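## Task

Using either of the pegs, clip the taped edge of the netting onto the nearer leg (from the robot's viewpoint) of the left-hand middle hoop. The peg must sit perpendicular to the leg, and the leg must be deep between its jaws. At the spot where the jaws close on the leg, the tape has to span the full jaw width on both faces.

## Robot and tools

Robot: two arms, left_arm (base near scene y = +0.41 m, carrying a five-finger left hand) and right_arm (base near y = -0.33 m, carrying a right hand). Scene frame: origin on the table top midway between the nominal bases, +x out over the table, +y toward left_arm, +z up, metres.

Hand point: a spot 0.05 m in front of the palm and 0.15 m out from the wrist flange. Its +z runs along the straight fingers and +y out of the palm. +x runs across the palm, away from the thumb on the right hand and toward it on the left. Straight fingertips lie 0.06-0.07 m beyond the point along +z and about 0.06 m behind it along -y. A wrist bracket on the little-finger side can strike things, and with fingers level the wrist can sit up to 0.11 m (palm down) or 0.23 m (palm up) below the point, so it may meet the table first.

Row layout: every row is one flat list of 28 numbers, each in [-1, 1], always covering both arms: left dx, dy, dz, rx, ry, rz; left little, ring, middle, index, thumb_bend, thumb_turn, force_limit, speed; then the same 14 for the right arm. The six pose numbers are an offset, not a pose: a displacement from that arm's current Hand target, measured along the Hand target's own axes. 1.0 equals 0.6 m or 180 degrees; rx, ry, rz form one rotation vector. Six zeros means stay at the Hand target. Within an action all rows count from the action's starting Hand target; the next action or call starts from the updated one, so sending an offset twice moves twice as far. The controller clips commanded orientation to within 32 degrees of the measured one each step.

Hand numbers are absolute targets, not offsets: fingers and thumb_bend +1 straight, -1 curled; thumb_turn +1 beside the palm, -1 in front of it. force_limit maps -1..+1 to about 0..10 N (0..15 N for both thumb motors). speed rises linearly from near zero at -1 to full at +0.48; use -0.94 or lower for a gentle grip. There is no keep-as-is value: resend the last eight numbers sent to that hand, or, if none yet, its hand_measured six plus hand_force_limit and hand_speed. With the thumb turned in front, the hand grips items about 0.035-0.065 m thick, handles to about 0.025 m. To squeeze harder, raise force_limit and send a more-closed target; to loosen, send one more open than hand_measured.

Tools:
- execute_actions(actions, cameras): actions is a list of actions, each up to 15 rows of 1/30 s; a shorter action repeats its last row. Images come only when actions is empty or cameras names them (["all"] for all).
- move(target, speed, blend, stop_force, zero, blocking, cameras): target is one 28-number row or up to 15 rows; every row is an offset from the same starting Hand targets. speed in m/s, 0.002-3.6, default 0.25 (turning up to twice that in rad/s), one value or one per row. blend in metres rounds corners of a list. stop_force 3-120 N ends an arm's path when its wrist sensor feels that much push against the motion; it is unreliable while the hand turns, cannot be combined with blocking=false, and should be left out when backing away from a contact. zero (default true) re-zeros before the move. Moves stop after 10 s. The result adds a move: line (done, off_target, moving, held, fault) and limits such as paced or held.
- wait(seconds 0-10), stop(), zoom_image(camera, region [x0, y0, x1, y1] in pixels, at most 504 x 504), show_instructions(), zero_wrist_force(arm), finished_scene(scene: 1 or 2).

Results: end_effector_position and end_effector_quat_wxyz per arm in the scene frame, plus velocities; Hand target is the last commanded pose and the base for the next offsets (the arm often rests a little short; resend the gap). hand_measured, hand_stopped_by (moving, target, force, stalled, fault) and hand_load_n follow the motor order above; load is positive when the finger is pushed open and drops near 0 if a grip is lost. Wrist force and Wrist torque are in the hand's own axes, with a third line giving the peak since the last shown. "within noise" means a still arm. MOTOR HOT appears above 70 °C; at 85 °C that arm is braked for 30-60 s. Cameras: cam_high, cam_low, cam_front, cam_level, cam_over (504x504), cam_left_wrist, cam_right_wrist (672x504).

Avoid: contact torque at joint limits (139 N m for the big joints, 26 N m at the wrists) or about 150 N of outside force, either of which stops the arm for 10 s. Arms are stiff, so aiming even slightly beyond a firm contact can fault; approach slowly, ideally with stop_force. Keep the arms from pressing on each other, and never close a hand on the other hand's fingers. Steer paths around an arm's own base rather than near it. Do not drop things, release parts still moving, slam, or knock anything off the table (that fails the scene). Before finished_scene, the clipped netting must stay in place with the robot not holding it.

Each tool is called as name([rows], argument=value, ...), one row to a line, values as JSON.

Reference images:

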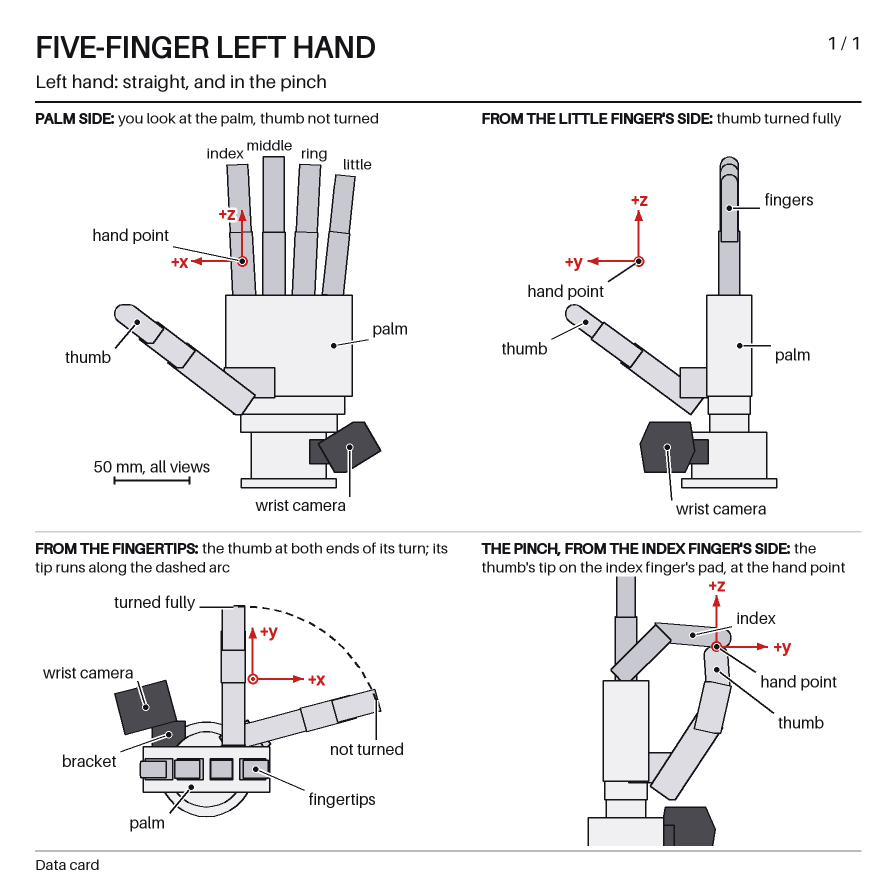

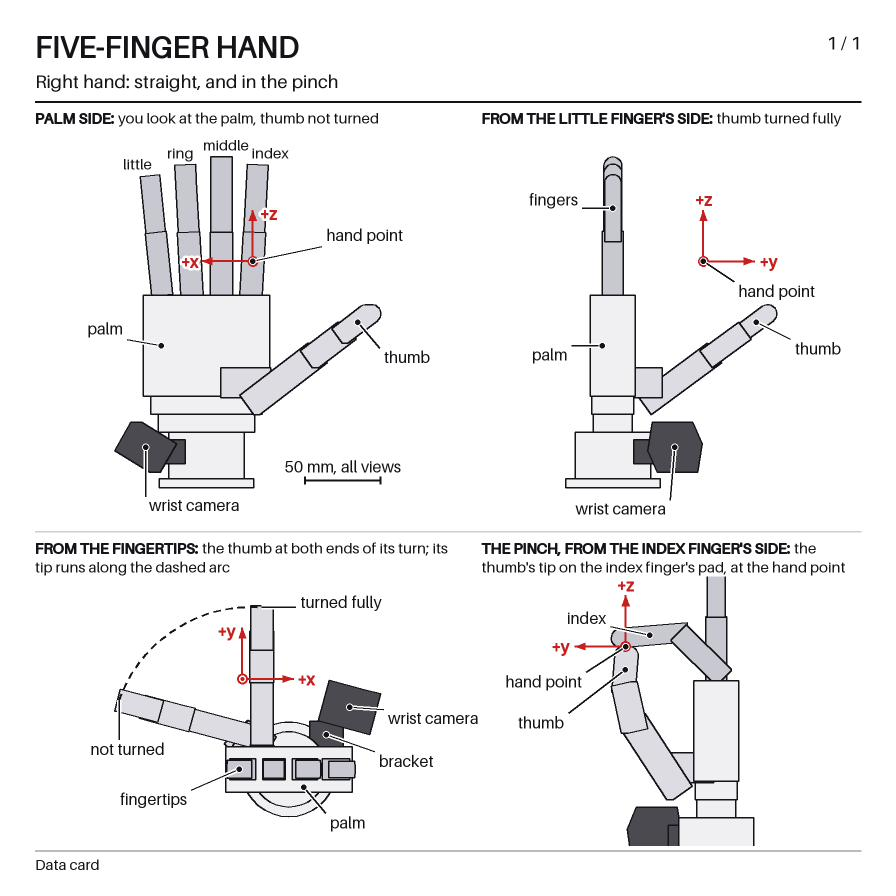

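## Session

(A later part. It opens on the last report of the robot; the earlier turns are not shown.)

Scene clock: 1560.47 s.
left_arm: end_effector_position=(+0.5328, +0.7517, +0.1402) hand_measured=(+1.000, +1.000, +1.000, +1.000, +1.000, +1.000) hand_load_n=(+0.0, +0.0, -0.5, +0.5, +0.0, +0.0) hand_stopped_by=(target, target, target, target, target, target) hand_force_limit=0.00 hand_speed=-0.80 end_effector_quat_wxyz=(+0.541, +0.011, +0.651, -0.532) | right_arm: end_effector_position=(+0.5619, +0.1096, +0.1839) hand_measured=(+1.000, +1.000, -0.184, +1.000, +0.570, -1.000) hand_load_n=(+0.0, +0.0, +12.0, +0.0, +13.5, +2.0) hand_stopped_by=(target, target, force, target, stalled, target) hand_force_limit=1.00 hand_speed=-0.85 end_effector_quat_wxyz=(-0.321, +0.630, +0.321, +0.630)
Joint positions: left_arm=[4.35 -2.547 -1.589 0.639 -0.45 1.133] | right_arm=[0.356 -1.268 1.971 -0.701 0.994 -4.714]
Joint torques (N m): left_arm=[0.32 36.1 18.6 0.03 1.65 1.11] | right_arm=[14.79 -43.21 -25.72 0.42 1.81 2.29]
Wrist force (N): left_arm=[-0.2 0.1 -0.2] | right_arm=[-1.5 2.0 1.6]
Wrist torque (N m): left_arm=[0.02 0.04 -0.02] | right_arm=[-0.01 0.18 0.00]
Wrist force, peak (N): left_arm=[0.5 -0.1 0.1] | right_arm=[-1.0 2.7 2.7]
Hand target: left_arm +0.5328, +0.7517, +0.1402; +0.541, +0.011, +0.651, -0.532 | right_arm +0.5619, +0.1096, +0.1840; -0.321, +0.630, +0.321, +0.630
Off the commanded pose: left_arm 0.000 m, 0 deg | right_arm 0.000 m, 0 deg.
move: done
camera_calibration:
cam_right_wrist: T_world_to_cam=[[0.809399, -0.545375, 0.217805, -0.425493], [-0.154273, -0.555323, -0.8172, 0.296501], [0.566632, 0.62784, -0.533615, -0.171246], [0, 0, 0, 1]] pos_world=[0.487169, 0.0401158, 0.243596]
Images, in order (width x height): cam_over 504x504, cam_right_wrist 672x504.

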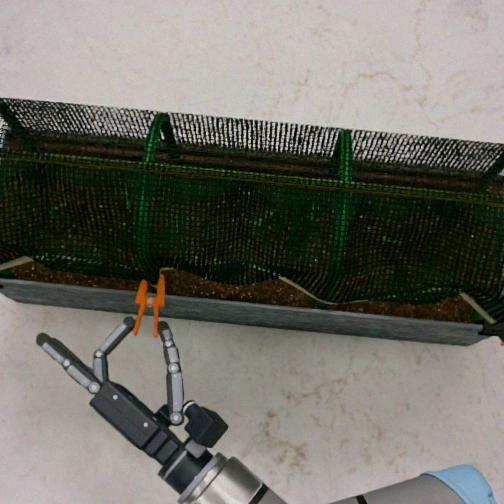

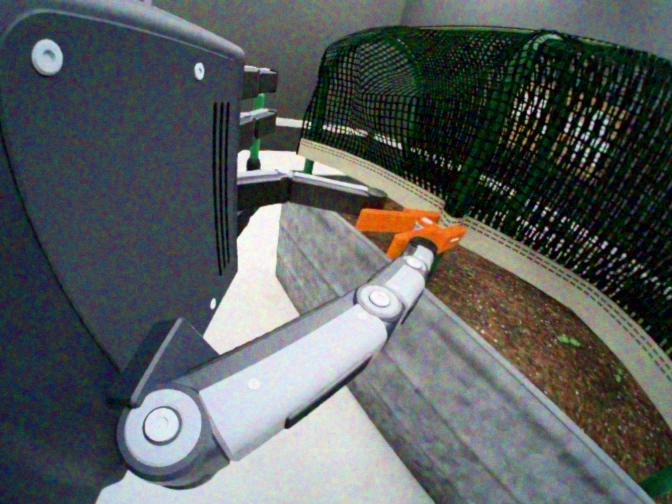

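move([
  [0,0,0,0,0,0,1,1,1,1,1,1,0.0,-0.8,-0.0042,0,0,0,0,0,1,1,-0.23,1,0.56,-1,1.0,-0.85],
  [0,0,0,0,0,0,1,1,1,1,1,1,0.0,-0.8,-0.0042,-0.0222,-0.0147,0,0,0,1,1,-0.23,1,0.56,-1,1.0,-0.85],
], speed=0.03, cameras=["cam_over","cam_right_wrist","cam_front","cam_low"])

zoom_image(camera="cam_right_wrist", region=[320, 150, 500, 280])

zoom_image(camera="cam_over", region=[95, 245, 195, 345])

zoom_image(camera="cam_front", region=[125, 250, 205, 330])

Scene clock: 1577.50 s.
left_arm: end_effector_position=(+0.5328, +0.7517, +0.1402) hand_measured=(+1.000, +1.000, +1.000, +1.000, +1.000, +1.000) hand_load_n=(+0.0, +0.0, +0.0, +0.0, +0.0, +0.0) hand_stopped_by=(target, target, target, target, target, target) hand_force_limit=0.00 hand_speed=-0.80 end_effector_quat_wxyz=(+0.541, +0.011, +0.651, -0.532) | right_arm: end_effector_position=(+0.5461, +0.1103, +0.1815) hand_measured=(+1.000, +1.000, -0.184, +1.000, +0.572, -1.000) hand_load_n=(+0.0, +0.0, +18.0, +0.0, +19.0, +3.0) hand_stopped_by=(target, target, force, target, stalled, target) hand_force_limit=1.00 hand_speed=-0.85 end_effector_quat_wxyz=(-0.321, +0.630, +0.321, +0.630)
Joint positions: left_arm=[4.35 -2.547 -1.589 0.639 -0.45 1.133] | right_arm=[0.372 -1.288 2.007 -0.717 1.01 -4.714]
Joint torques (N m): left_arm=[0.15 35.8 19.58 -0.02 1.54 1.18] | right_arm=[14.16 -39.71 -3.79 -2.83 2.3 -0.18]
Wrist force (N): left_arm=[-0.1 0.1 -0.1] | right_arm=[-0.8 -0.4 0.1]
Wrist torque (N m): left_arm=[0.01 0.02 -0.02] | right_arm=[-0.14 0.20 -0.05]
Wrist force, peak (N): left_arm=[0.2 0.4 -0.2] | right_arm=[-1.2 2.4 2.2]
Hand target: left_arm +0.5328, +0.7517, +0.1402; +0.541, +0.011, +0.651, -0.532 | right_arm +0.5459, +0.1103, +0.1815; -0.321, +0.630, +0.321, +0.630
Off the commanded pose: left_arm 0.000 m, 0 deg | right_arm 0.000 m, 0 deg.
move: done
camera_calibration:
cam_right_wrist: T_world_to_cam=[[0.809375, -0.54538, 0.217882, -0.411861], [-0.154266, -0.555395, -0.817153, 0.292423], [0.56667, 0.627771, -0.533656, -0.163955], [0, 0, 0, 1]] pos_world=[0.471369, 0.0407159, 0.241196]
Images, in order (width x height): cam_low 504x504, cam_front 504x504, cam_over 504x504, cam_right_wrist 672x504.

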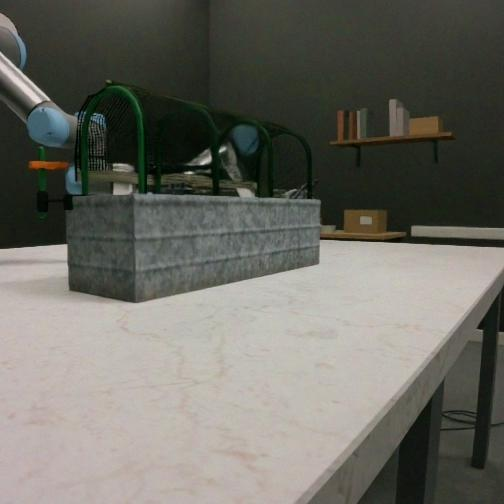

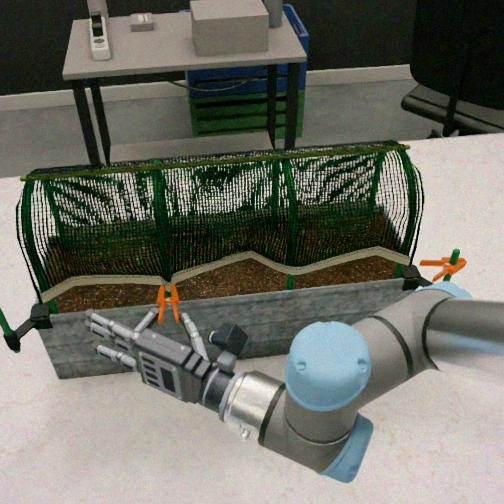

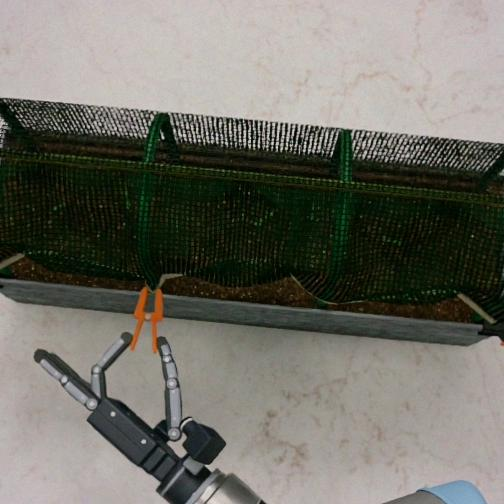

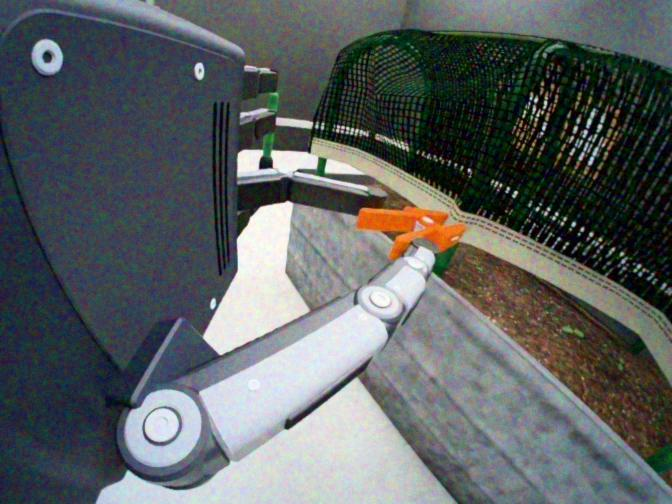

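Scaled by 2.800 from the camera's 672x504 image, which has a finer 960x720 frame.

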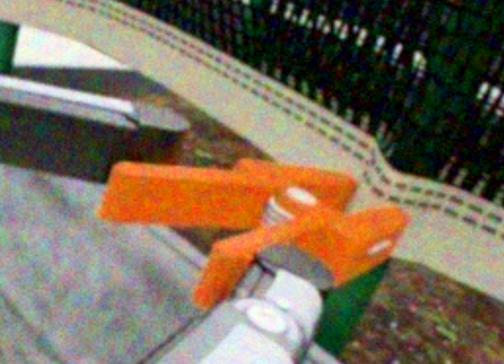

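Scaled by 5.040.

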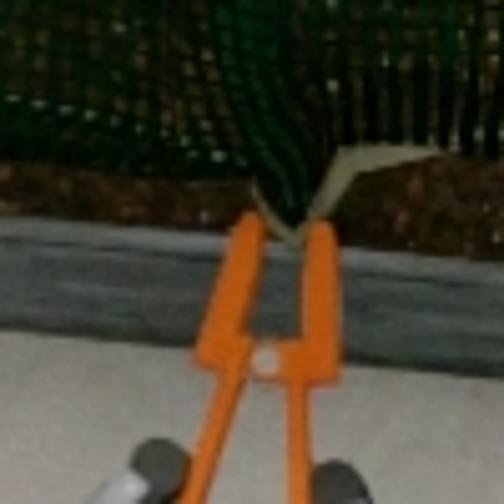

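Scaled by 6.300.

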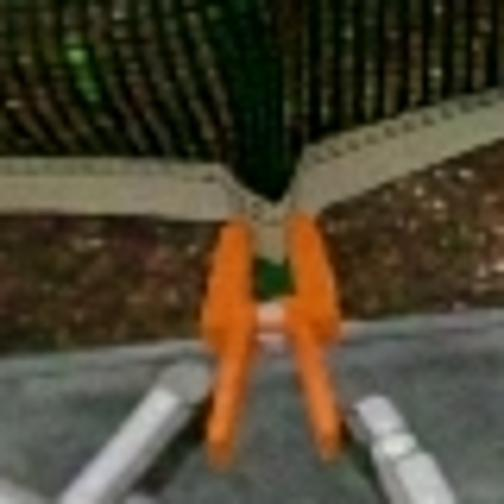

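wait(seconds=0.1, cameras=["cam_level","cam_high","cam_right_wrist"])

zoom_image(camera="cam_right_wrist", region=[345, 185, 485, 265])

zoom_image(camera="cam_level", region=[60, 200, 180, 320])

Scene clock: 1613.23 s.
left_arm: end_effector_position=(+0.5328, +0.7517, +0.1402) hand_measured=(+1.000, +1.000, +1.000, +1.000, +1.000, +1.000) hand_load_n=(+0.0, +0.0, +0.0, +0.0, +0.0, +0.0) hand_stopped_by=(target, target, target, target, target, target) hand_force_limit=0.00 hand_speed=-0.80 end_effector_quat_wxyz=(+0.541, +0.011, +0.651, -0.532) | right_arm: end_effector_position=(+0.5459, +0.1103, +0.1815) hand_measured=(+1.000, +1.000, -0.184, +1.000, +0.572, -1.000) hand_load_n=(-0.5, +0.0, +17.5, +0.0, +19.0, +3.0) hand_stopped_by=(target, target, force, target, stalled, target) hand_force_limit=1.00 hand_speed=-0.85 end_effector_quat_wxyz=(-0.321, +0.630, +0.321, +0.630)
Joint positions: left_arm=[4.35 -2.547 -1.589 0.639 -0.45 1.133] | right_arm=[0.372 -1.289 2.008 -0.717 1.01 -4.714]
Joint torques (N m): left_arm=[-0.15 34.96 18.4 -0.06 1.51 1.03] | right_arm=[14.32 -40.84 -5.14 -2.9 2.16 2.36]
Wrist force (N): left_arm=[-0.2 0.2 0.0] | right_arm=[-1.0 -0.1 -0.1]
Wrist torque (N m): left_arm=[0.04 0.03 -0.03] | right_arm=[-0.09 0.23 -0.05]
Wrist force, peak (N): left_arm=[-0.5 0.2 -0.1] | right_arm=[-1.4 -0.4 -0.1]
Hand target: left_arm +0.5328, +0.7517, +0.1402; +0.541, +0.011, +0.651, -0.532 | right_arm +0.5459, +0.1103, +0.1815; -0.321, +0.630, +0.321, +0.630
Off the commanded pose: left_arm 0.000 m, 0 deg | right_arm 0.000 m, 0 deg.
wait: 0.10 s; at rest from the start
camera_calibration:
cam_right_wrist: T_world_to_cam=[[0.809421, -0.54533, 0.217839, -0.411793], [-0.154275, -0.555405, -0.817144, 0.29241], [0.566602, 0.627807, -0.533686, -0.163861], [0, 0, 0, 1]] pos_world=[0.471269, 0.0407156, 0.241196]
Images, in order (width x height): cam_high 504x504, cam_level 504x504, cam_right_wrist 672x504.

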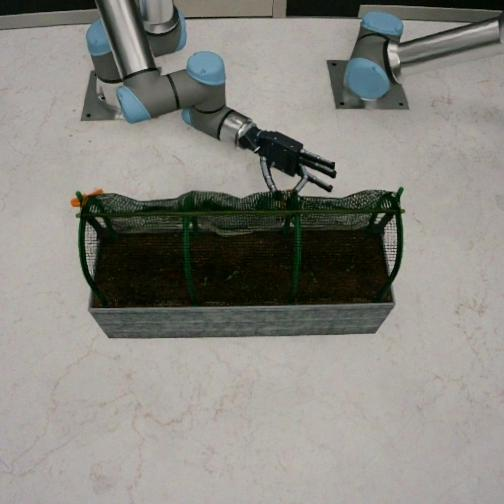

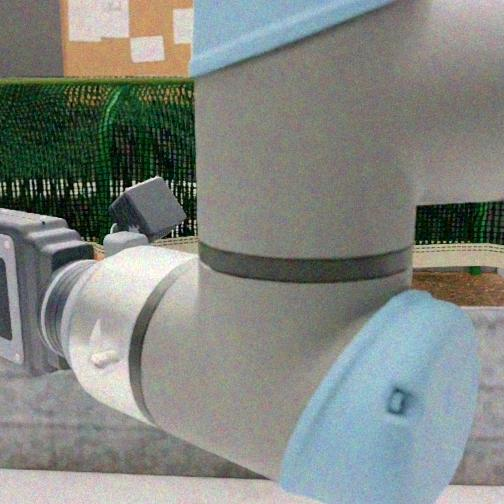

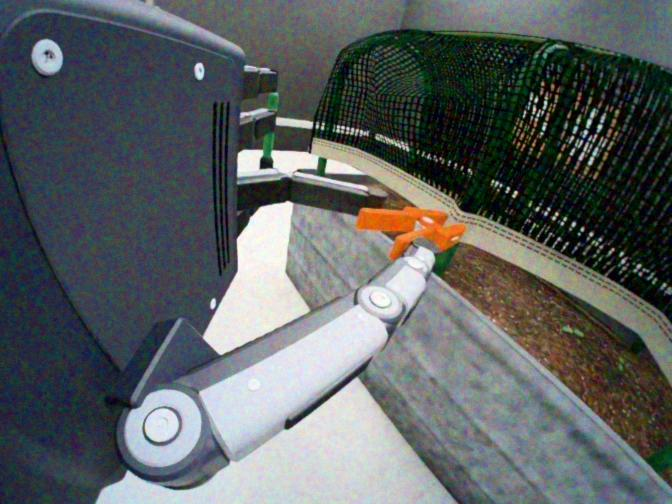

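Scaled by 3.600 from the camera's 672x504 image, which has a finer 960x720 frame.

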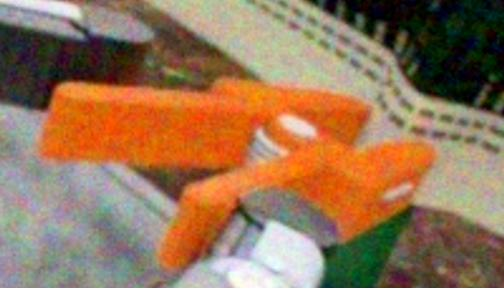

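Scaled by 4.200.

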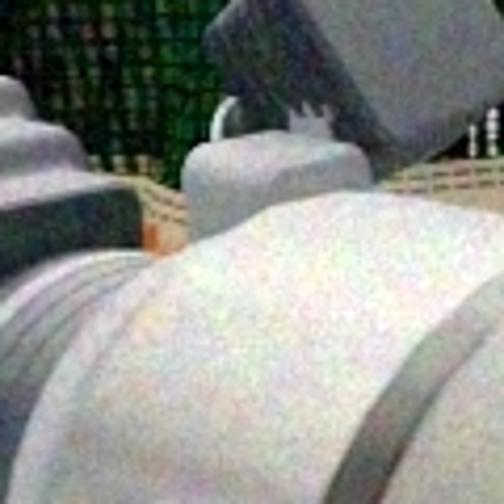

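move(target=[0,0,0,0,0,0,1,1,1,1,1,1,0.0,-0.8,0.0005,0,0,0,0.0061,-0.0093,1,1,-0.23,1,0.56,-1,1.0,-0.85], speed=0.03, cameras=["cam_over","cam_right_wrist","cam_front"])

zoom_image(camera="cam_right_wrist", region=[345, 185, 485, 265])

zoom_image(camera="cam_over", region=[115, 265, 185, 355])

Scene clock: 1621.43 s.
left_arm: end_effector_position=(+0.5328, +0.7517, +0.1402) hand_measured=(+1.000, +1.000, +1.000, +1.000, +1.000, +1.000) hand_load_n=(+0.0, +0.0, +0.0, +0.0, +0.0, +0.0) hand_stopped_by=(target, target, target, target, target, target) hand_force_limit=0.00 hand_speed=-0.80 end_effector_quat_wxyz=(+0.541, +0.011, +0.651, -0.532) | right_arm: end_effector_position=(+0.5459, +0.1103, +0.1818) hand_measured=(+1.000, +1.000, -0.184, +1.000, +0.572, -1.000) hand_load_n=(+0.0, +0.0, +18.0, +0.0, +19.0, +3.0) hand_stopped_by=(target, target, force, target, stalled, target) hand_force_limit=1.00 hand_speed=-0.85 end_effector_quat_wxyz=(-0.315, +0.620, +0.327, +0.640)
Joint positions: left_arm=[4.35 -2.547 -1.589 0.639 -0.45 1.133] | right_arm=[0.373 -1.284 2.022 -0.759 1.011 -4.731]
Joint torques (N m): left_arm=[-0.29 35.86 18.84 0.08 1.5 1.18] | right_arm=[13.99 -19.15 -5.53 -2.93 2.43 -2.75]
Wrist force (N): left_arm=[-0.1 0.0 -0.2] | right_arm=[-1.0 -0.3 0.1]
Wrist torque (N m): left_arm=[0.01 0.01 -0.01] | right_arm=[-0.12 0.22 0.03]
Wrist force, peak (N): left_arm=[-0.5 0.0 -0.2] | right_arm=[-1.3 -0.8 0.0]
Hand target: left_arm +0.5328, +0.7517, +0.1402; +0.541, +0.011, +0.651, -0.532 | right_arm +0.5459, +0.1103, +0.1818; -0.315, +0.620, +0.327, +0.640
Off the commanded pose: left_arm 0.000 m, 0 deg | right_arm 0.000 m, 0 deg.
move: done
camera_calibration:
cam_right_wrist: T_world_to_cam=[[0.801388, -0.544935, 0.246624, -0.412754], [-0.125858, -0.556707, -0.821119, 0.277978], [0.584754, 0.626996, -0.514723, -0.177015], [0, 0, 0, 1]] pos_world=[0.469272, 0.0408154, 0.238934]
Images, in order (width x height): cam_front 504x504, cam_over 504x504, cam_right_wrist 672x504.

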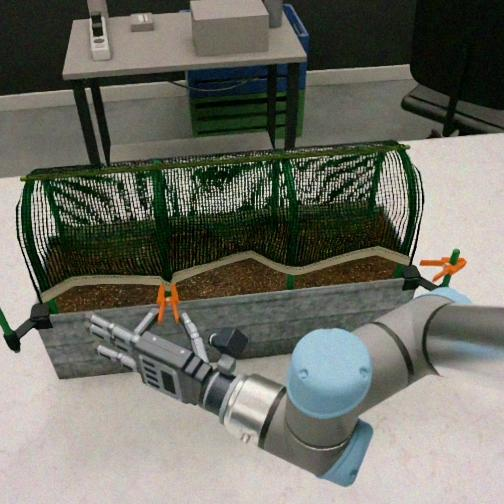

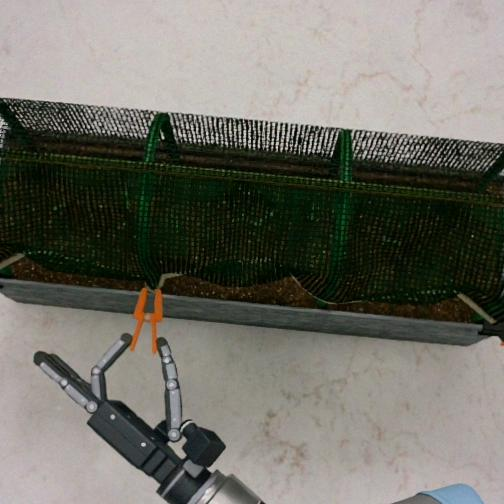

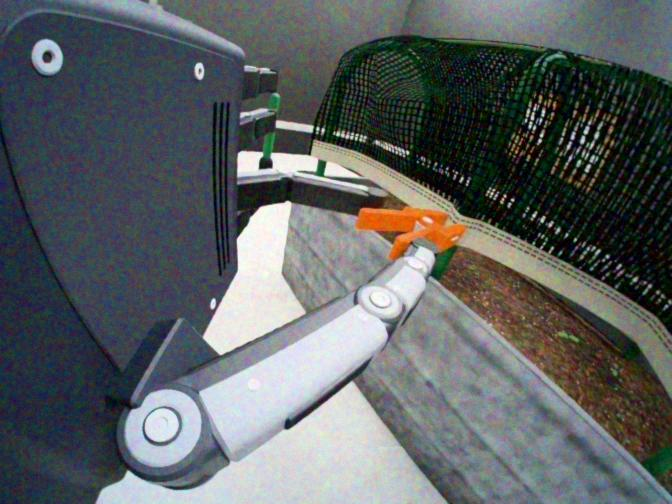

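Scaled by 3.600 from the camera's 672x504 image, which has a finer 960x720 frame.

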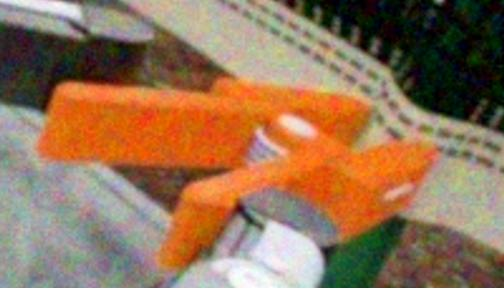

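Scaled by 5.600.

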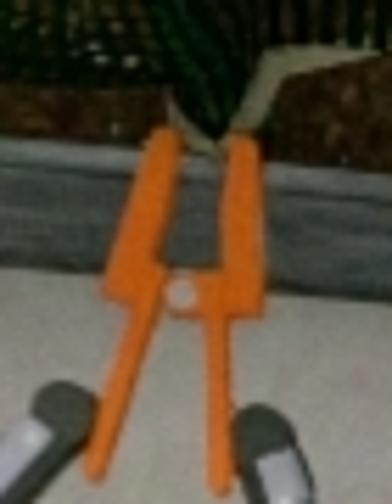

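move(target=[0,0,0,0,0,0,1,1,1,1,1,1,0.0,-0.8,0.0,0.0013,-0.0018,0,0,0,1,1,-0.23,1,0.56,-1,1.0,-0.85], speed=0.03)

move(target=[0,0,0,0,0,0,1,1,1,1,1,1,0.0,-0.8,-0.0006,0.017,0.0106,0,0,0,1,1,-0.23,1,0.56,-1,1.0,-0.85], speed=0.02, stop_force=16, cameras=["cam_over","cam_right_wrist","cam_front"])

zoom_image(camera="cam_right_wrist", region=[345, 185, 485, 265])

zoom_image(camera="cam_over", region=[115, 255, 185, 345])

Scene clock: 1630.57 s.
left_arm: end_effector_position=(+0.5328, +0.7517, +0.1402) hand_measured=(+1.000, +1.000, +1.000, +1.000, +1.000, +1.000) hand_load_n=(+0.0, +0.0, +0.0, +0.0, +0.0, +0.0) hand_stopped_by=(target, target, target, target, target, target) hand_force_limit=0.00 hand_speed=-0.80 end_effector_quat_wxyz=(+0.541, +0.011, +0.651, -0.532) | right_arm: end_effector_position=(+0.5459, +0.1091, +0.1818) hand_measured=(+1.000, +1.000, -0.184, +1.000, +0.572, -1.000) hand_load_n=(+0.0, +0.0, +17.5, +0.0, +19.0, +3.0) hand_stopped_by=(target, target, force, target, stalled, target) hand_force_limit=1.00 hand_speed=-0.85 end_effector_quat_wxyz=(-0.315, +0.620, +0.327, +0.640)
Joint positions: left_arm=[4.35 -2.547 -1.589 0.639 -0.45 1.133] | right_arm=[0.37 -1.285 2.024 -0.76 1.008 -4.731]
Joint torques (N m): left_arm=[0.35 35.61 18.84 -0.03 1.56 1.09] | right_arm=[-14.42 -40.67 -4.26 -2.94 -1.92 -0.19]
Wrist force (N): left_arm=[0.0 -0.1 0.0] | right_arm=[-0.9 -0.5 0.0]
Wrist torque (N m): left_arm=[-0.01 0.01 0.00] | right_arm=[-0.16 0.22 0.03]
Wrist force, peak (N): left_arm=[-0.1 0.4 -0.1] | right_arm=[-1.3 -0.4 0.3]
Hand target: left_arm +0.5328, +0.7517, +0.1402; +0.541, +0.011, +0.651, -0.532 | right_arm +0.5459, +0.1090, +0.1818; -0.315, +0.620, +0.327, +0.640
Off the commanded pose: left_arm 0.000 m, 0 deg | right_arm 0.000 m, 0 deg.
move: done

Scene clock: 1632.17 s.
left_arm: end_effector_position=(+0.5328, +0.7517, +0.1402) hand_measured=(+1.000, +1.000, +1.000, +1.000, +1.000, +1.000) hand_load_n=(+0.0, +0.0, +0.0, +0.0, +0.0, -0.5) hand_stopped_by=(target, target, target, target, target, target) hand_force_limit=0.00 hand_speed=-0.80 end_effector_quat_wxyz=(+0.541, +0.011, +0.651, -0.532) | right_arm: end_effector_position=(+0.5579, +0.1082, +0.1818) hand_measured=(+1.000, +1.000, -0.184, +1.000, +0.572, -1.000) hand_load_n=(+0.0, +0.5, +11.0, +0.0, +13.5, +2.0) hand_stopped_by=(target, target, force, target, stalled, target) hand_force_limit=1.00 hand_speed=-0.85 end_effector_quat_wxyz=(-0.315, +0.620, +0.327, +0.640)
Joint positions: left_arm=[4.35 -2.547 -1.589 0.639 -0.45 1.133] | right_arm=[0.357 -1.268 1.999 -0.753 0.995 -4.73]
Joint torques (N m): left_arm=[0.53 35.57 19.13 0.02 1.48 1.13] | right_arm=[-15.95 -20.06 -28.33 -0.21 -0.86 2.23]
Wrist force (N): left_arm=[0.2 0.0 0.0] | right_arm=[-0.6 -5.6 -2.8]
Wrist torque (N m): left_arm=[0.00 -0.01 0.00] | right_arm=[-0.23 0.28 -0.12]
Wrist force, peak (N): left_arm=[-0.1 0.3 -0.5] | right_arm=[-0.5 -8.2 -4.0]
Hand target: left_arm +0.5328, +0.7517, +0.1402; +0.541, +0.011, +0.651, -0.532 | right_arm +0.5579, +0.1082, +0.1818; -0.315, +0.620, +0.327, +0.640
Off the commanded pose: left_arm 0.000 m, 0 deg | right_arm 0.000 m, 0 deg.
move: done
camera_calibration:
cam_right_wrist: T_world_to_cam=[[0.801286, -0.544976, 0.246864, -0.423466], [-0.125619, -0.556676, -0.821177, 0.278285], [0.584945, 0.626987, -0.514516, -0.182747], [0, 0, 0, 1]] pos_world=[0.481172, 0.0387156, 0.239033]
Images, in order (width x height): cam_front 504x504, cam_over 504x504, cam_right_wrist 672x504.

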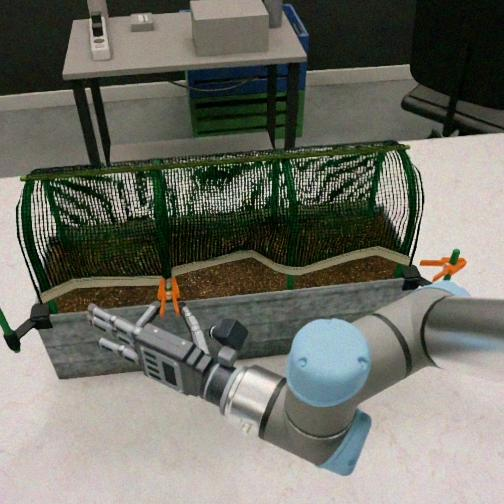

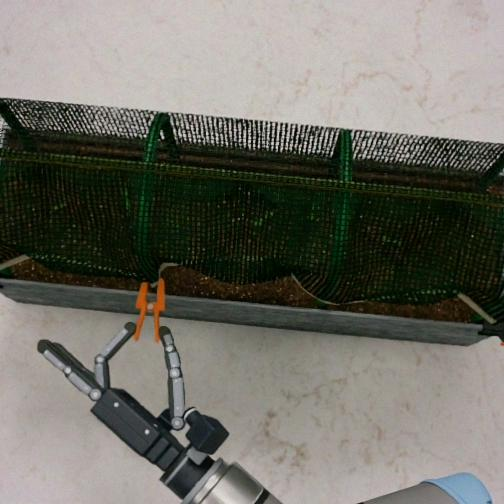

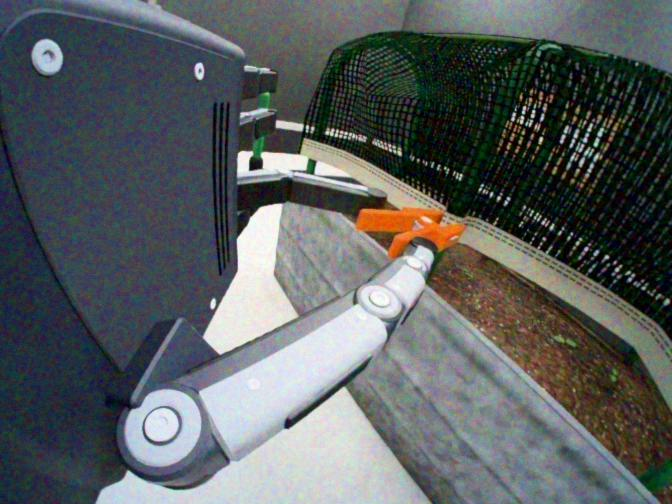

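Scaled by 3.600 from the camera's 672x504 image, which has a finer 960x720 frame.

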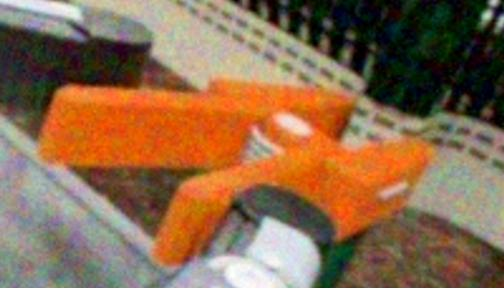

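Scaled by 5.600.

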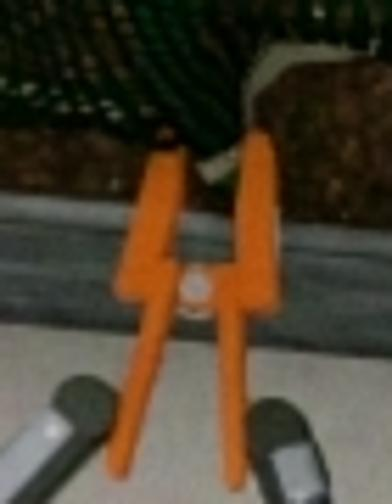

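move(target=[0,0,0,0,0,0,1,1,1,1,1,1,0.0,-0.8,-0.0003,0.0113,0.0071,0,0,0,1,1,-0.23,1,0.56,-1,1.0,-0.85], speed=0.02, stop_force=15, cameras=["cam_over","cam_right_wrist","cam_front"])

zoom_image(camera="cam_right_wrist", region=[345, 185, 485, 265])

zoom_image(camera="cam_over", region=[115, 255, 185, 345])

Scene clock: 1638.20 s.
left_arm: end_effector_position=(+0.5328, +0.7517, +0.1402) hand_measured=(+1.000, +1.000, +1.000, +1.000, +1.000, +1.000) hand_load_n=(+0.0, +0.0, +0.0, +0.0, -0.5, +0.0) hand_stopped_by=(target, target, target, target, target, target) hand_force_limit=0.00 hand_speed=-0.80 end_effector_quat_wxyz=(+0.541, +0.011, +0.651, -0.532) | right_arm: end_effector_position=(+0.5659, +0.1076, +0.1819) hand_measured=(+1.000, +1.000, -0.184, +1.000, +0.572, -1.000) hand_load_n=(+0.0, +0.5, +7.0, +0.0, +9.5, +0.5) hand_stopped_by=(target, target, force, target, stalled, target) hand_force_limit=1.00 hand_speed=-0.85 end_effector_quat_wxyz=(-0.315, +0.620, +0.327, +0.640)
Joint positions: left_arm=[4.35 -2.547 -1.589 0.639 -0.45 1.133] | right_arm=[0.349 -1.256 1.982 -0.747 0.987 -4.73]
Joint torques (N m): left_arm=[-0.79 35.52 19.22 -0.09 1.54 1.13] | right_arm=[-15.5 -20.65 -29.06 -0.44 -0.78 2.19]
Wrist force (N): left_arm=[-0.1 0.0 -0.1] | right_arm=[-0.4 -6.5 -5.4]
Wrist torque (N m): left_arm=[0.00 0.02 -0.02] | right_arm=[-0.34 0.32 -0.18]
Wrist force, peak (N): left_arm=[-0.3 0.0 -0.4] | right_arm=[-0.4 -8.9 -6.8]
Hand target: left_arm +0.5328, +0.7517, +0.1402; +0.541, +0.011, +0.651, -0.532 | right_arm +0.5659, +0.1076, +0.1819; -0.315, +0.620, +0.327, +0.640
Off the commanded pose: left_arm 0.000 m, 0 deg | right_arm 0.000 m, 0 deg.
move: done
camera_calibration:
cam_right_wrist: T_world_to_cam=[[0.801286, -0.544976, 0.246864, -0.430228], [-0.125619, -0.556676, -0.821177, 0.279038], [0.584945, 0.626987, -0.514516, -0.186999], [0, 0, 0, 1]] pos_world=[0.489172, 0.0381156, 0.239133]
Images, in order (width x height): cam_front 504x504, cam_over 504x504, cam_right_wrist 672x504.

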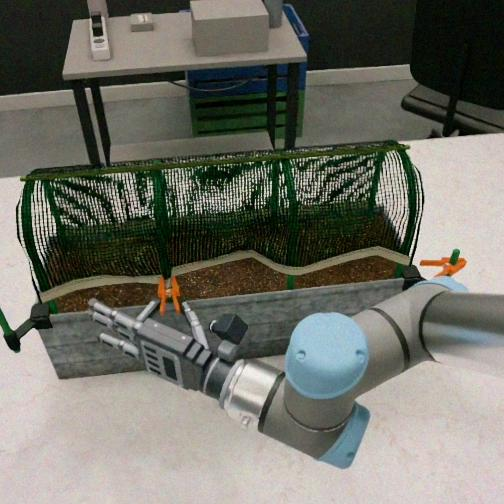

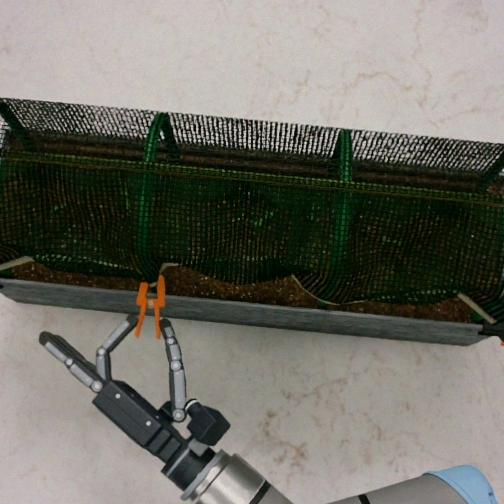

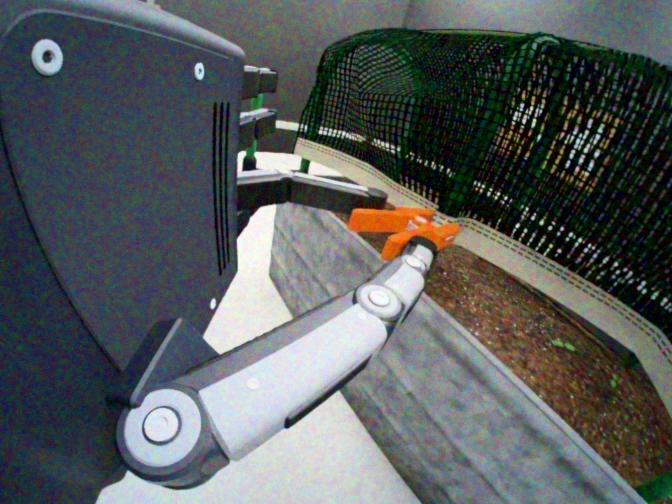

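Scaled by 3.600 from the camera's 672x504 image, which has a finer 960x720 frame.

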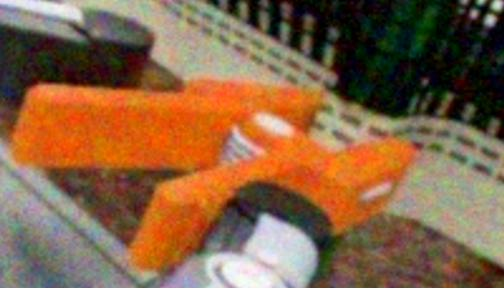

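Scaled by 5.600.

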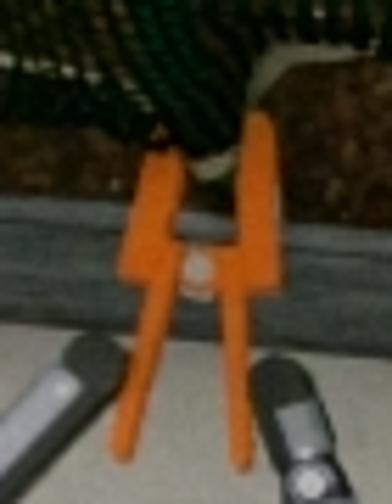

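zoom_image(camera="cam_right_wrist", region=[420, 200, 480, 260])

zoom_image(camera="cam_front", region=[135, 250, 205, 320])

Scaled by 8.400 from the camera's 672x504 image, which has a finer 960x720 frame.

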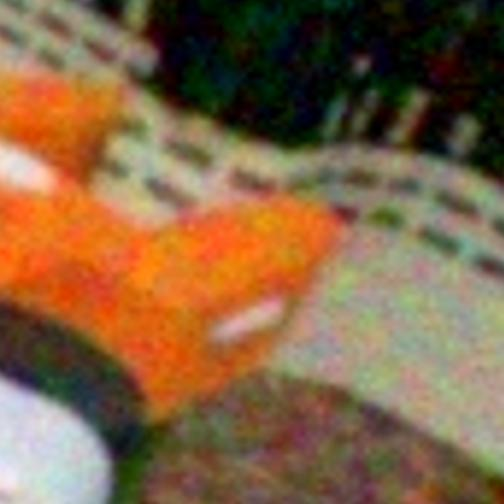

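Scaled by 7.200.

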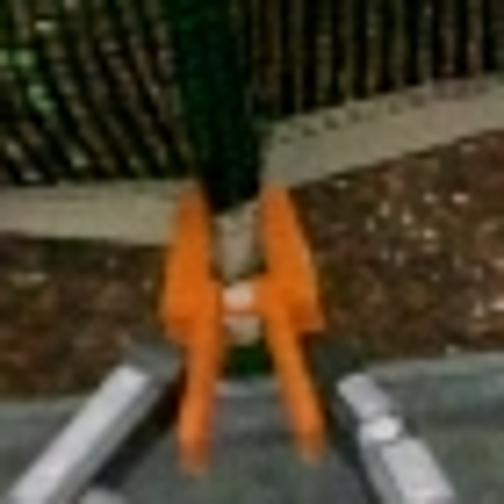

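move([
  [0,0,0,0,0,0,1,1,1,1,1,1,0.0,-0.8,0,0,0,0,0,0,1,1,0.1,1,0.65,-1,1.0,-0.6],
  [0,0,0,0,0,0,1,1,1,1,1,1,0.0,-0.8,0.0,-0.0083,-0.0055,0,0,0,1,1,0.1,1,0.65,-1,1.0,-0.6],
], speed=0.02, cameras=["cam_over","cam_right_wrist"])

zoom_image(camera="cam_over", region=[95, 255, 185, 345])

zoom_image(camera="cam_right_wrist", region=[345, 185, 485, 285])

Scene clock: 1667.93 s.
left_arm: end_effector_position=(+0.5328, +0.7517, +0.1402) hand_measured=(+1.000, +1.000, +1.000, +1.000, +1.000, +1.000) hand_load_n=(+0.0, +0.0, +0.0, +0.0, +0.0, +0.0) hand_stopped_by=(target, target, target, target, target, target) hand_force_limit=0.00 hand_speed=-0.80 end_effector_quat_wxyz=(+0.541, +0.011, +0.651, -0.532) | right_arm: end_effector_position=(+0.5601, +0.1079, +0.1817) hand_measured=(+1.000, +1.000, +0.100, +1.000, +0.650, -1.000) hand_load_n=(+0.0, +0.0, +0.0, +0.0, +1.0, +0.5) hand_stopped_by=(target, target, target, target, target, target) hand_force_limit=1.00 hand_speed=-0.60 end_effector_quat_wxyz=(-0.315, +0.620, +0.327, +0.640)
Joint positions: left_arm=[4.35 -2.547 -1.589 0.639 -0.45 1.133] | right_arm=[0.355 -1.264 1.995 -0.752 0.993 -4.73]
Joint torques (N m): left_arm=[-0.26 35.59 18.69 -0.06 1.55 0.99] | right_arm=[15.11 -41.12 -4.25 -2.79 2.05 -2.51]
Wrist force (N): left_arm=[0.0 0.0 -0.2] | right_arm=[-1.0 0.5 -0.3]
Wrist torque (N m): left_arm=[0.01 0.00 -0.01] | right_arm=[-0.09 0.25 -0.04]
Wrist force, peak (N): left_arm=[0.1 0.2 -0.6] | right_arm=[-0.4 -6.8 -5.8]
Hand target: left_arm +0.5328, +0.7517, +0.1402; +0.541, +0.011, +0.651, -0.532 | right_arm +0.5599, +0.1079, +0.1817; -0.315, +0.620, +0.327, +0.640
Off the commanded pose: left_arm 0.000 m, 0 deg | right_arm 0.000 m, 0 deg.
move: done
camera_calibration:
cam_right_wrist: T_world_to_cam=[[0.801347, -0.544911, 0.246809, -0.425387], [-0.125675, -0.556735, -0.821128, 0.27833], [0.584849, 0.626991, -0.51462, -0.183826], [0, 0, 0, 1]] pos_world=[0.483372, 0.0384153, 0.238933]
Images, in order (width x height): cam_over 504x504, cam_right_wrist 672x504.

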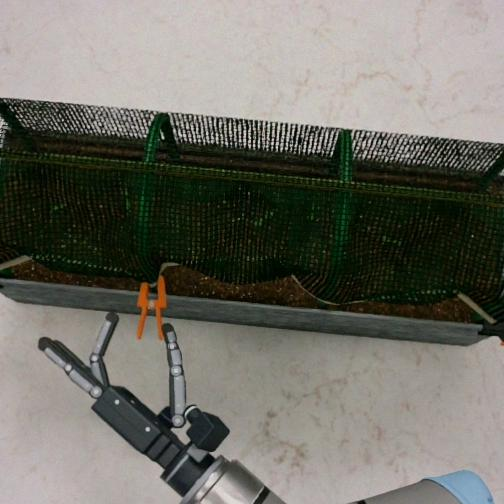

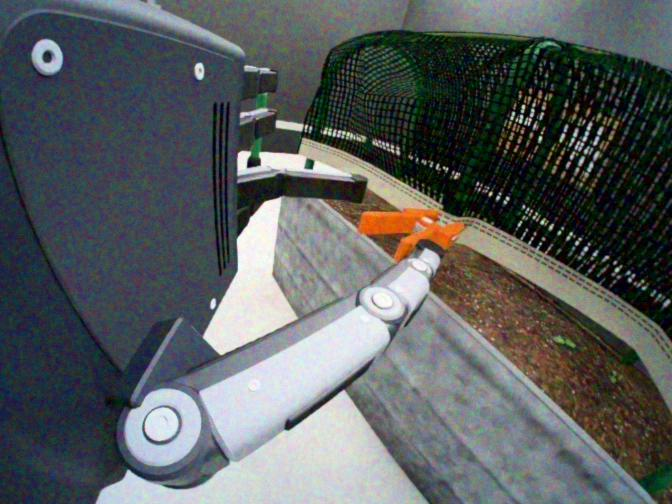

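Scaled by 5.600.

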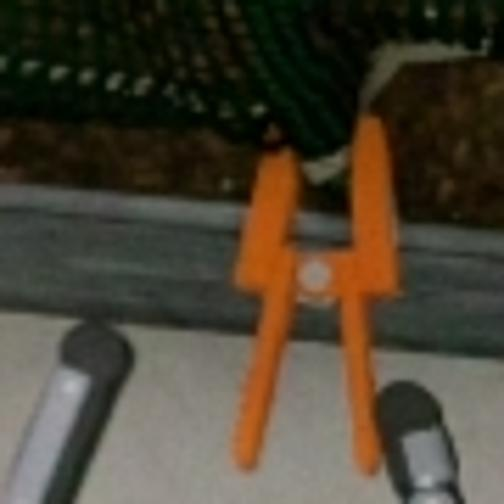

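Scaled by 3.600 from the camera's 672x504 image, which has a finer 960x720 frame.

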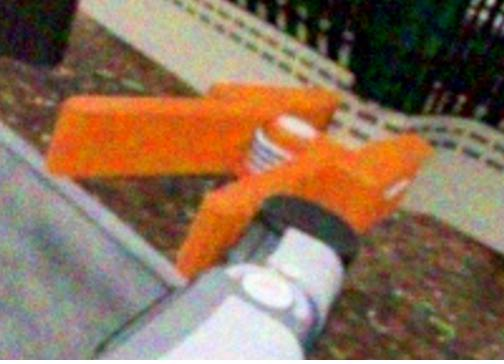

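move(target=[0,0,0,0,0,0,1,1,1,1,1,1,0.0,-0.8,0,0,0,0,0,0,1,1,-0.5,1,0.65,-1,-0.4,-0.85], cameras=["cam_over"])

zoom_image(camera="cam_over", region=[95, 255, 185, 345])

Scene clock: 1673.33 s.
left_arm: end_effector_position=(+0.5328, +0.7517, +0.1402) hand_measured=(+1.000, +1.000, +1.000, +1.000, +1.000, +1.000) hand_load_n=(+0.0, +0.0, +0.0, +0.0, +0.0, +0.0) hand_stopped_by=(target, target, target, target, target, target) hand_force_limit=0.00 hand_speed=-0.80 end_effector_quat_wxyz=(+0.541, +0.011, +0.651, -0.532) | right_arm: end_effector_position=(+0.5599, +0.1079, +0.1817) hand_measured=(+1.000, +1.000, -0.204, +1.000, +0.650, -1.000) hand_load_n=(+0.0, +0.0, +4.0, +0.0, +3.5, +0.5) hand_stopped_by=(target, target, force, target, target, target) hand_force_limit=-0.40 hand_speed=-0.85 end_effector_quat_wxyz=(-0.315, +0.620, +0.327, +0.640)
Joint positions: left_arm=[4.35 -2.547 -1.589 0.639 -0.45 1.133] | right_arm=[0.355 -1.265 1.995 -0.752 0.993 -4.73]
Joint torques (N m): left_arm=[-0.14 36.14 18.64 0.01 1.48 1.1] | right_arm=[14.23 -42.07 -4.72 -2.59 1.49 -2.52]
Wrist force (N): left_arm=[0.1 0.0 0.0] | right_arm=[-1.1 2.0 0.7]
Wrist torque (N m): left_arm=[0.01 0.00 0.00] | right_arm=[-0.07 0.21 0.00]
Wrist force, peak (N): left_arm=[-0.1 0.5 -0.5] | right_arm=[-1.3 2.3 0.7]
Hand target: left_arm +0.5328, +0.7517, +0.1402; +0.541, +0.011, +0.651, -0.532 | right_arm +0.5599, +0.1079, +0.1817; -0.315, +0.620, +0.327, +0.640
Off the commanded pose: left_arm 0.000 m, 0 deg | right_arm 0.000 m, 0 deg.
move: done
Images, in order (width x height): cam_over 504x504.

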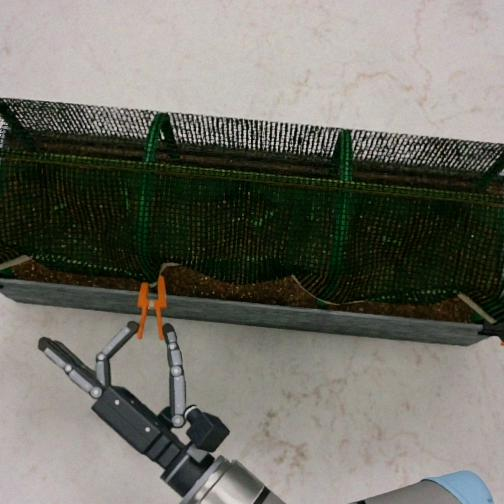

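Scaled by 5.600.

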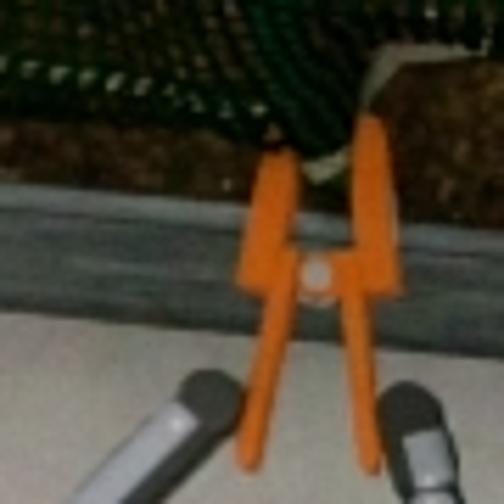

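execute_actions([
  [[0,0,0,0,0,0,1,1,1,1,1,1,0.0,-0.8,0,0,0,0,0,0,1,1,-0.22,1,0.65,-1,1.0,-0.8],[0,0,0,0,0,0,1,1,1,1,1,1,0.0,-0.8,0,0,0,0,0,0,1,1,-0.23,1,0.65,-1,1.0,-0.8],[0,0,0,0,0,0,1,1,1,1,1,1,0.0,-0.8,0,0,0,0,0,0,1,1,-0.24,1,0.65,-1,1.0,-0.8],[0,0,0,0,0,0,1,1,1,1,1,1,0.0,-0.8,0,0,0,0,0,0,1,1,-0.25,1,0.65,-1,1.0,-0.8],[0,0,0,0,0,0,1,1,1,1,1,1,0.0,-0.8,0,0,0,0,0,0,1,1,-0.26,1,0.65,-1,1.0,-0.8],[0,0,0,0,0,0,1,1,1,1,1,1,0.0,-0.8,0,0,0,0,0,0,1,1,-0.27,1,0.64,-1,1.0,-0.8],[0,0,0,0,0,0,1,1,1,1,1,1,0.0,-0.8,0,0,0,0,0,0,1,1,-0.27,1,0.63,-1,1.0,-0.8],[0,0,0,0,0,0,1,1,1,1,1,1,0.0,-0.8,0,0,0,0,0,0,1,1,-0.27,1,0.625,-1,1.0,-0.8],[0,0,0,0,0,0,1,1,1,1,1,1,0.0,-0.8,0,0,0,0,0,0,1,1,-0.27,1,0.62,-1,1.0,-0.8],[0,0,0,0,0,0,1,1,1,1,1,1,0.0,-0.8,0,0,0,0,0,0,1,1,-0.27,1,0.615,-1,1.0,-0.8],[0,0,0,0,0,0,1,1,1,1,1,1,0.0,-0.8,0,0,0,0,0,0,1,1,-0.27,1,0.61,-1,1.0,-0.8],[0,0,0,0,0,0,1,1,1,1,1,1,0.0,-0.8,0,0,0,0,0,0,1,1,-0.27,1,0.605,-1,1.0,-0.8],[0,0,0,0,0,0,1,1,1,1,1,1,0.0,-0.8,0,0,0,0,0,0,1,1,-0.27,1,0.6,-1,1.0,-0.8],[0,0,0,0,0,0,1,1,1,1,1,1,0.0,-0.8,0,0,0,0,0,0,1,1,-0.27,1,0.595,-1,1.0,-0.8],[0,0,0,0,0,0,1,1,1,1,1,1,0.0,-0.8,0,0,0,0,0,0,1,1,-0.27,1,0.59,-1,1.0,-0.8]],
], cameras=["cam_over"])

zoom_image(camera="cam_over", region=[95, 255, 185, 345])

Scene clock: 1681.37 s.
left_arm: end_effector_position=(+0.5328, +0.7517, +0.1402) hand_measured=(+1.000, +1.000, +1.000, +1.000, +1.000, +1.000) hand_load_n=(+0.0, +0.0, +0.0, +0.0, +0.0, +0.0) hand_stopped_by=(target, target, target, target, target, target) hand_force_limit=0.00 hand_speed=-0.80 end_effector_quat_wxyz=(+0.541, +0.011, +0.651, -0.532) | right_arm: end_effector_position=(+0.5599, +0.1079, +0.1817) hand_measured=(+1.000, +1.000, -0.236, +1.000, +0.624, -1.000) hand_load_n=(+0.0, +0.0, +14.5, +0.0, +15.5, +2.0) hand_stopped_by=(target, target, force, target, force, target) hand_force_limit=1.00 hand_speed=-0.80 end_effector_quat_wxyz=(-0.315, +0.620, +0.327, +0.640)
Joint positions: left_arm=[4.35 -2.547 -1.589 0.639 -0.45 1.133] | right_arm=[0.355 -1.265 1.995 -0.752 0.993 -4.73]
Joint torques (N m): left_arm=[0.17 35.76 18.93 0.01 1.65 1.03] | right_arm=[14.68 -41.42 -4.73 -0.23 -1.93 -2.13]
Wrist force (N): left_arm=[-0.2 -0.2 0.0] | right_arm=[-1.0 0.6 -0.8]
Wrist torque (N m): left_arm=[-0.04 0.03 -0.01] | right_arm=[-0.12 0.24 -0.03]
Wrist force, peak (N): left_arm=[-0.3 0.3 0.0] | right_arm=[-1.3 2.3 0.6]
Hand target: left_arm +0.5328, +0.7517, +0.1402; +0.541, +0.011, +0.651, -0.532 | right_arm +0.5599, +0.1079, +0.1817; -0.315, +0.620, +0.327, +0.640
Off the commanded pose: left_arm 0.000 m, 0 deg | right_arm 0.000 m, 0 deg.
Images, in order (width x height): cam_over 504x504.

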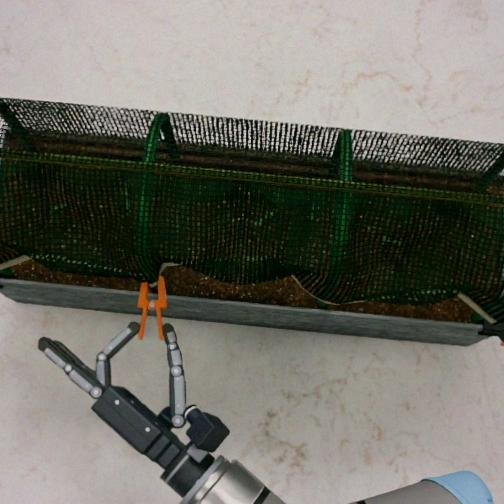

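Scaled by 5.600.

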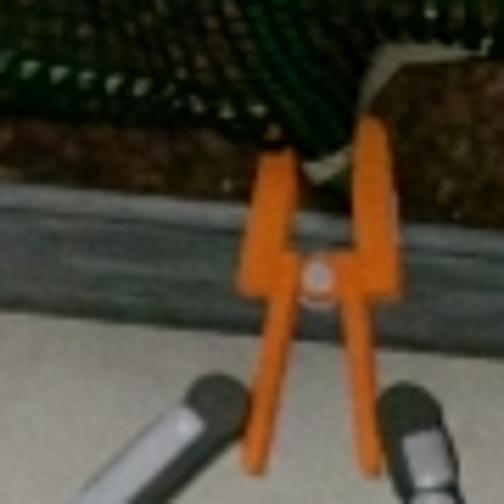

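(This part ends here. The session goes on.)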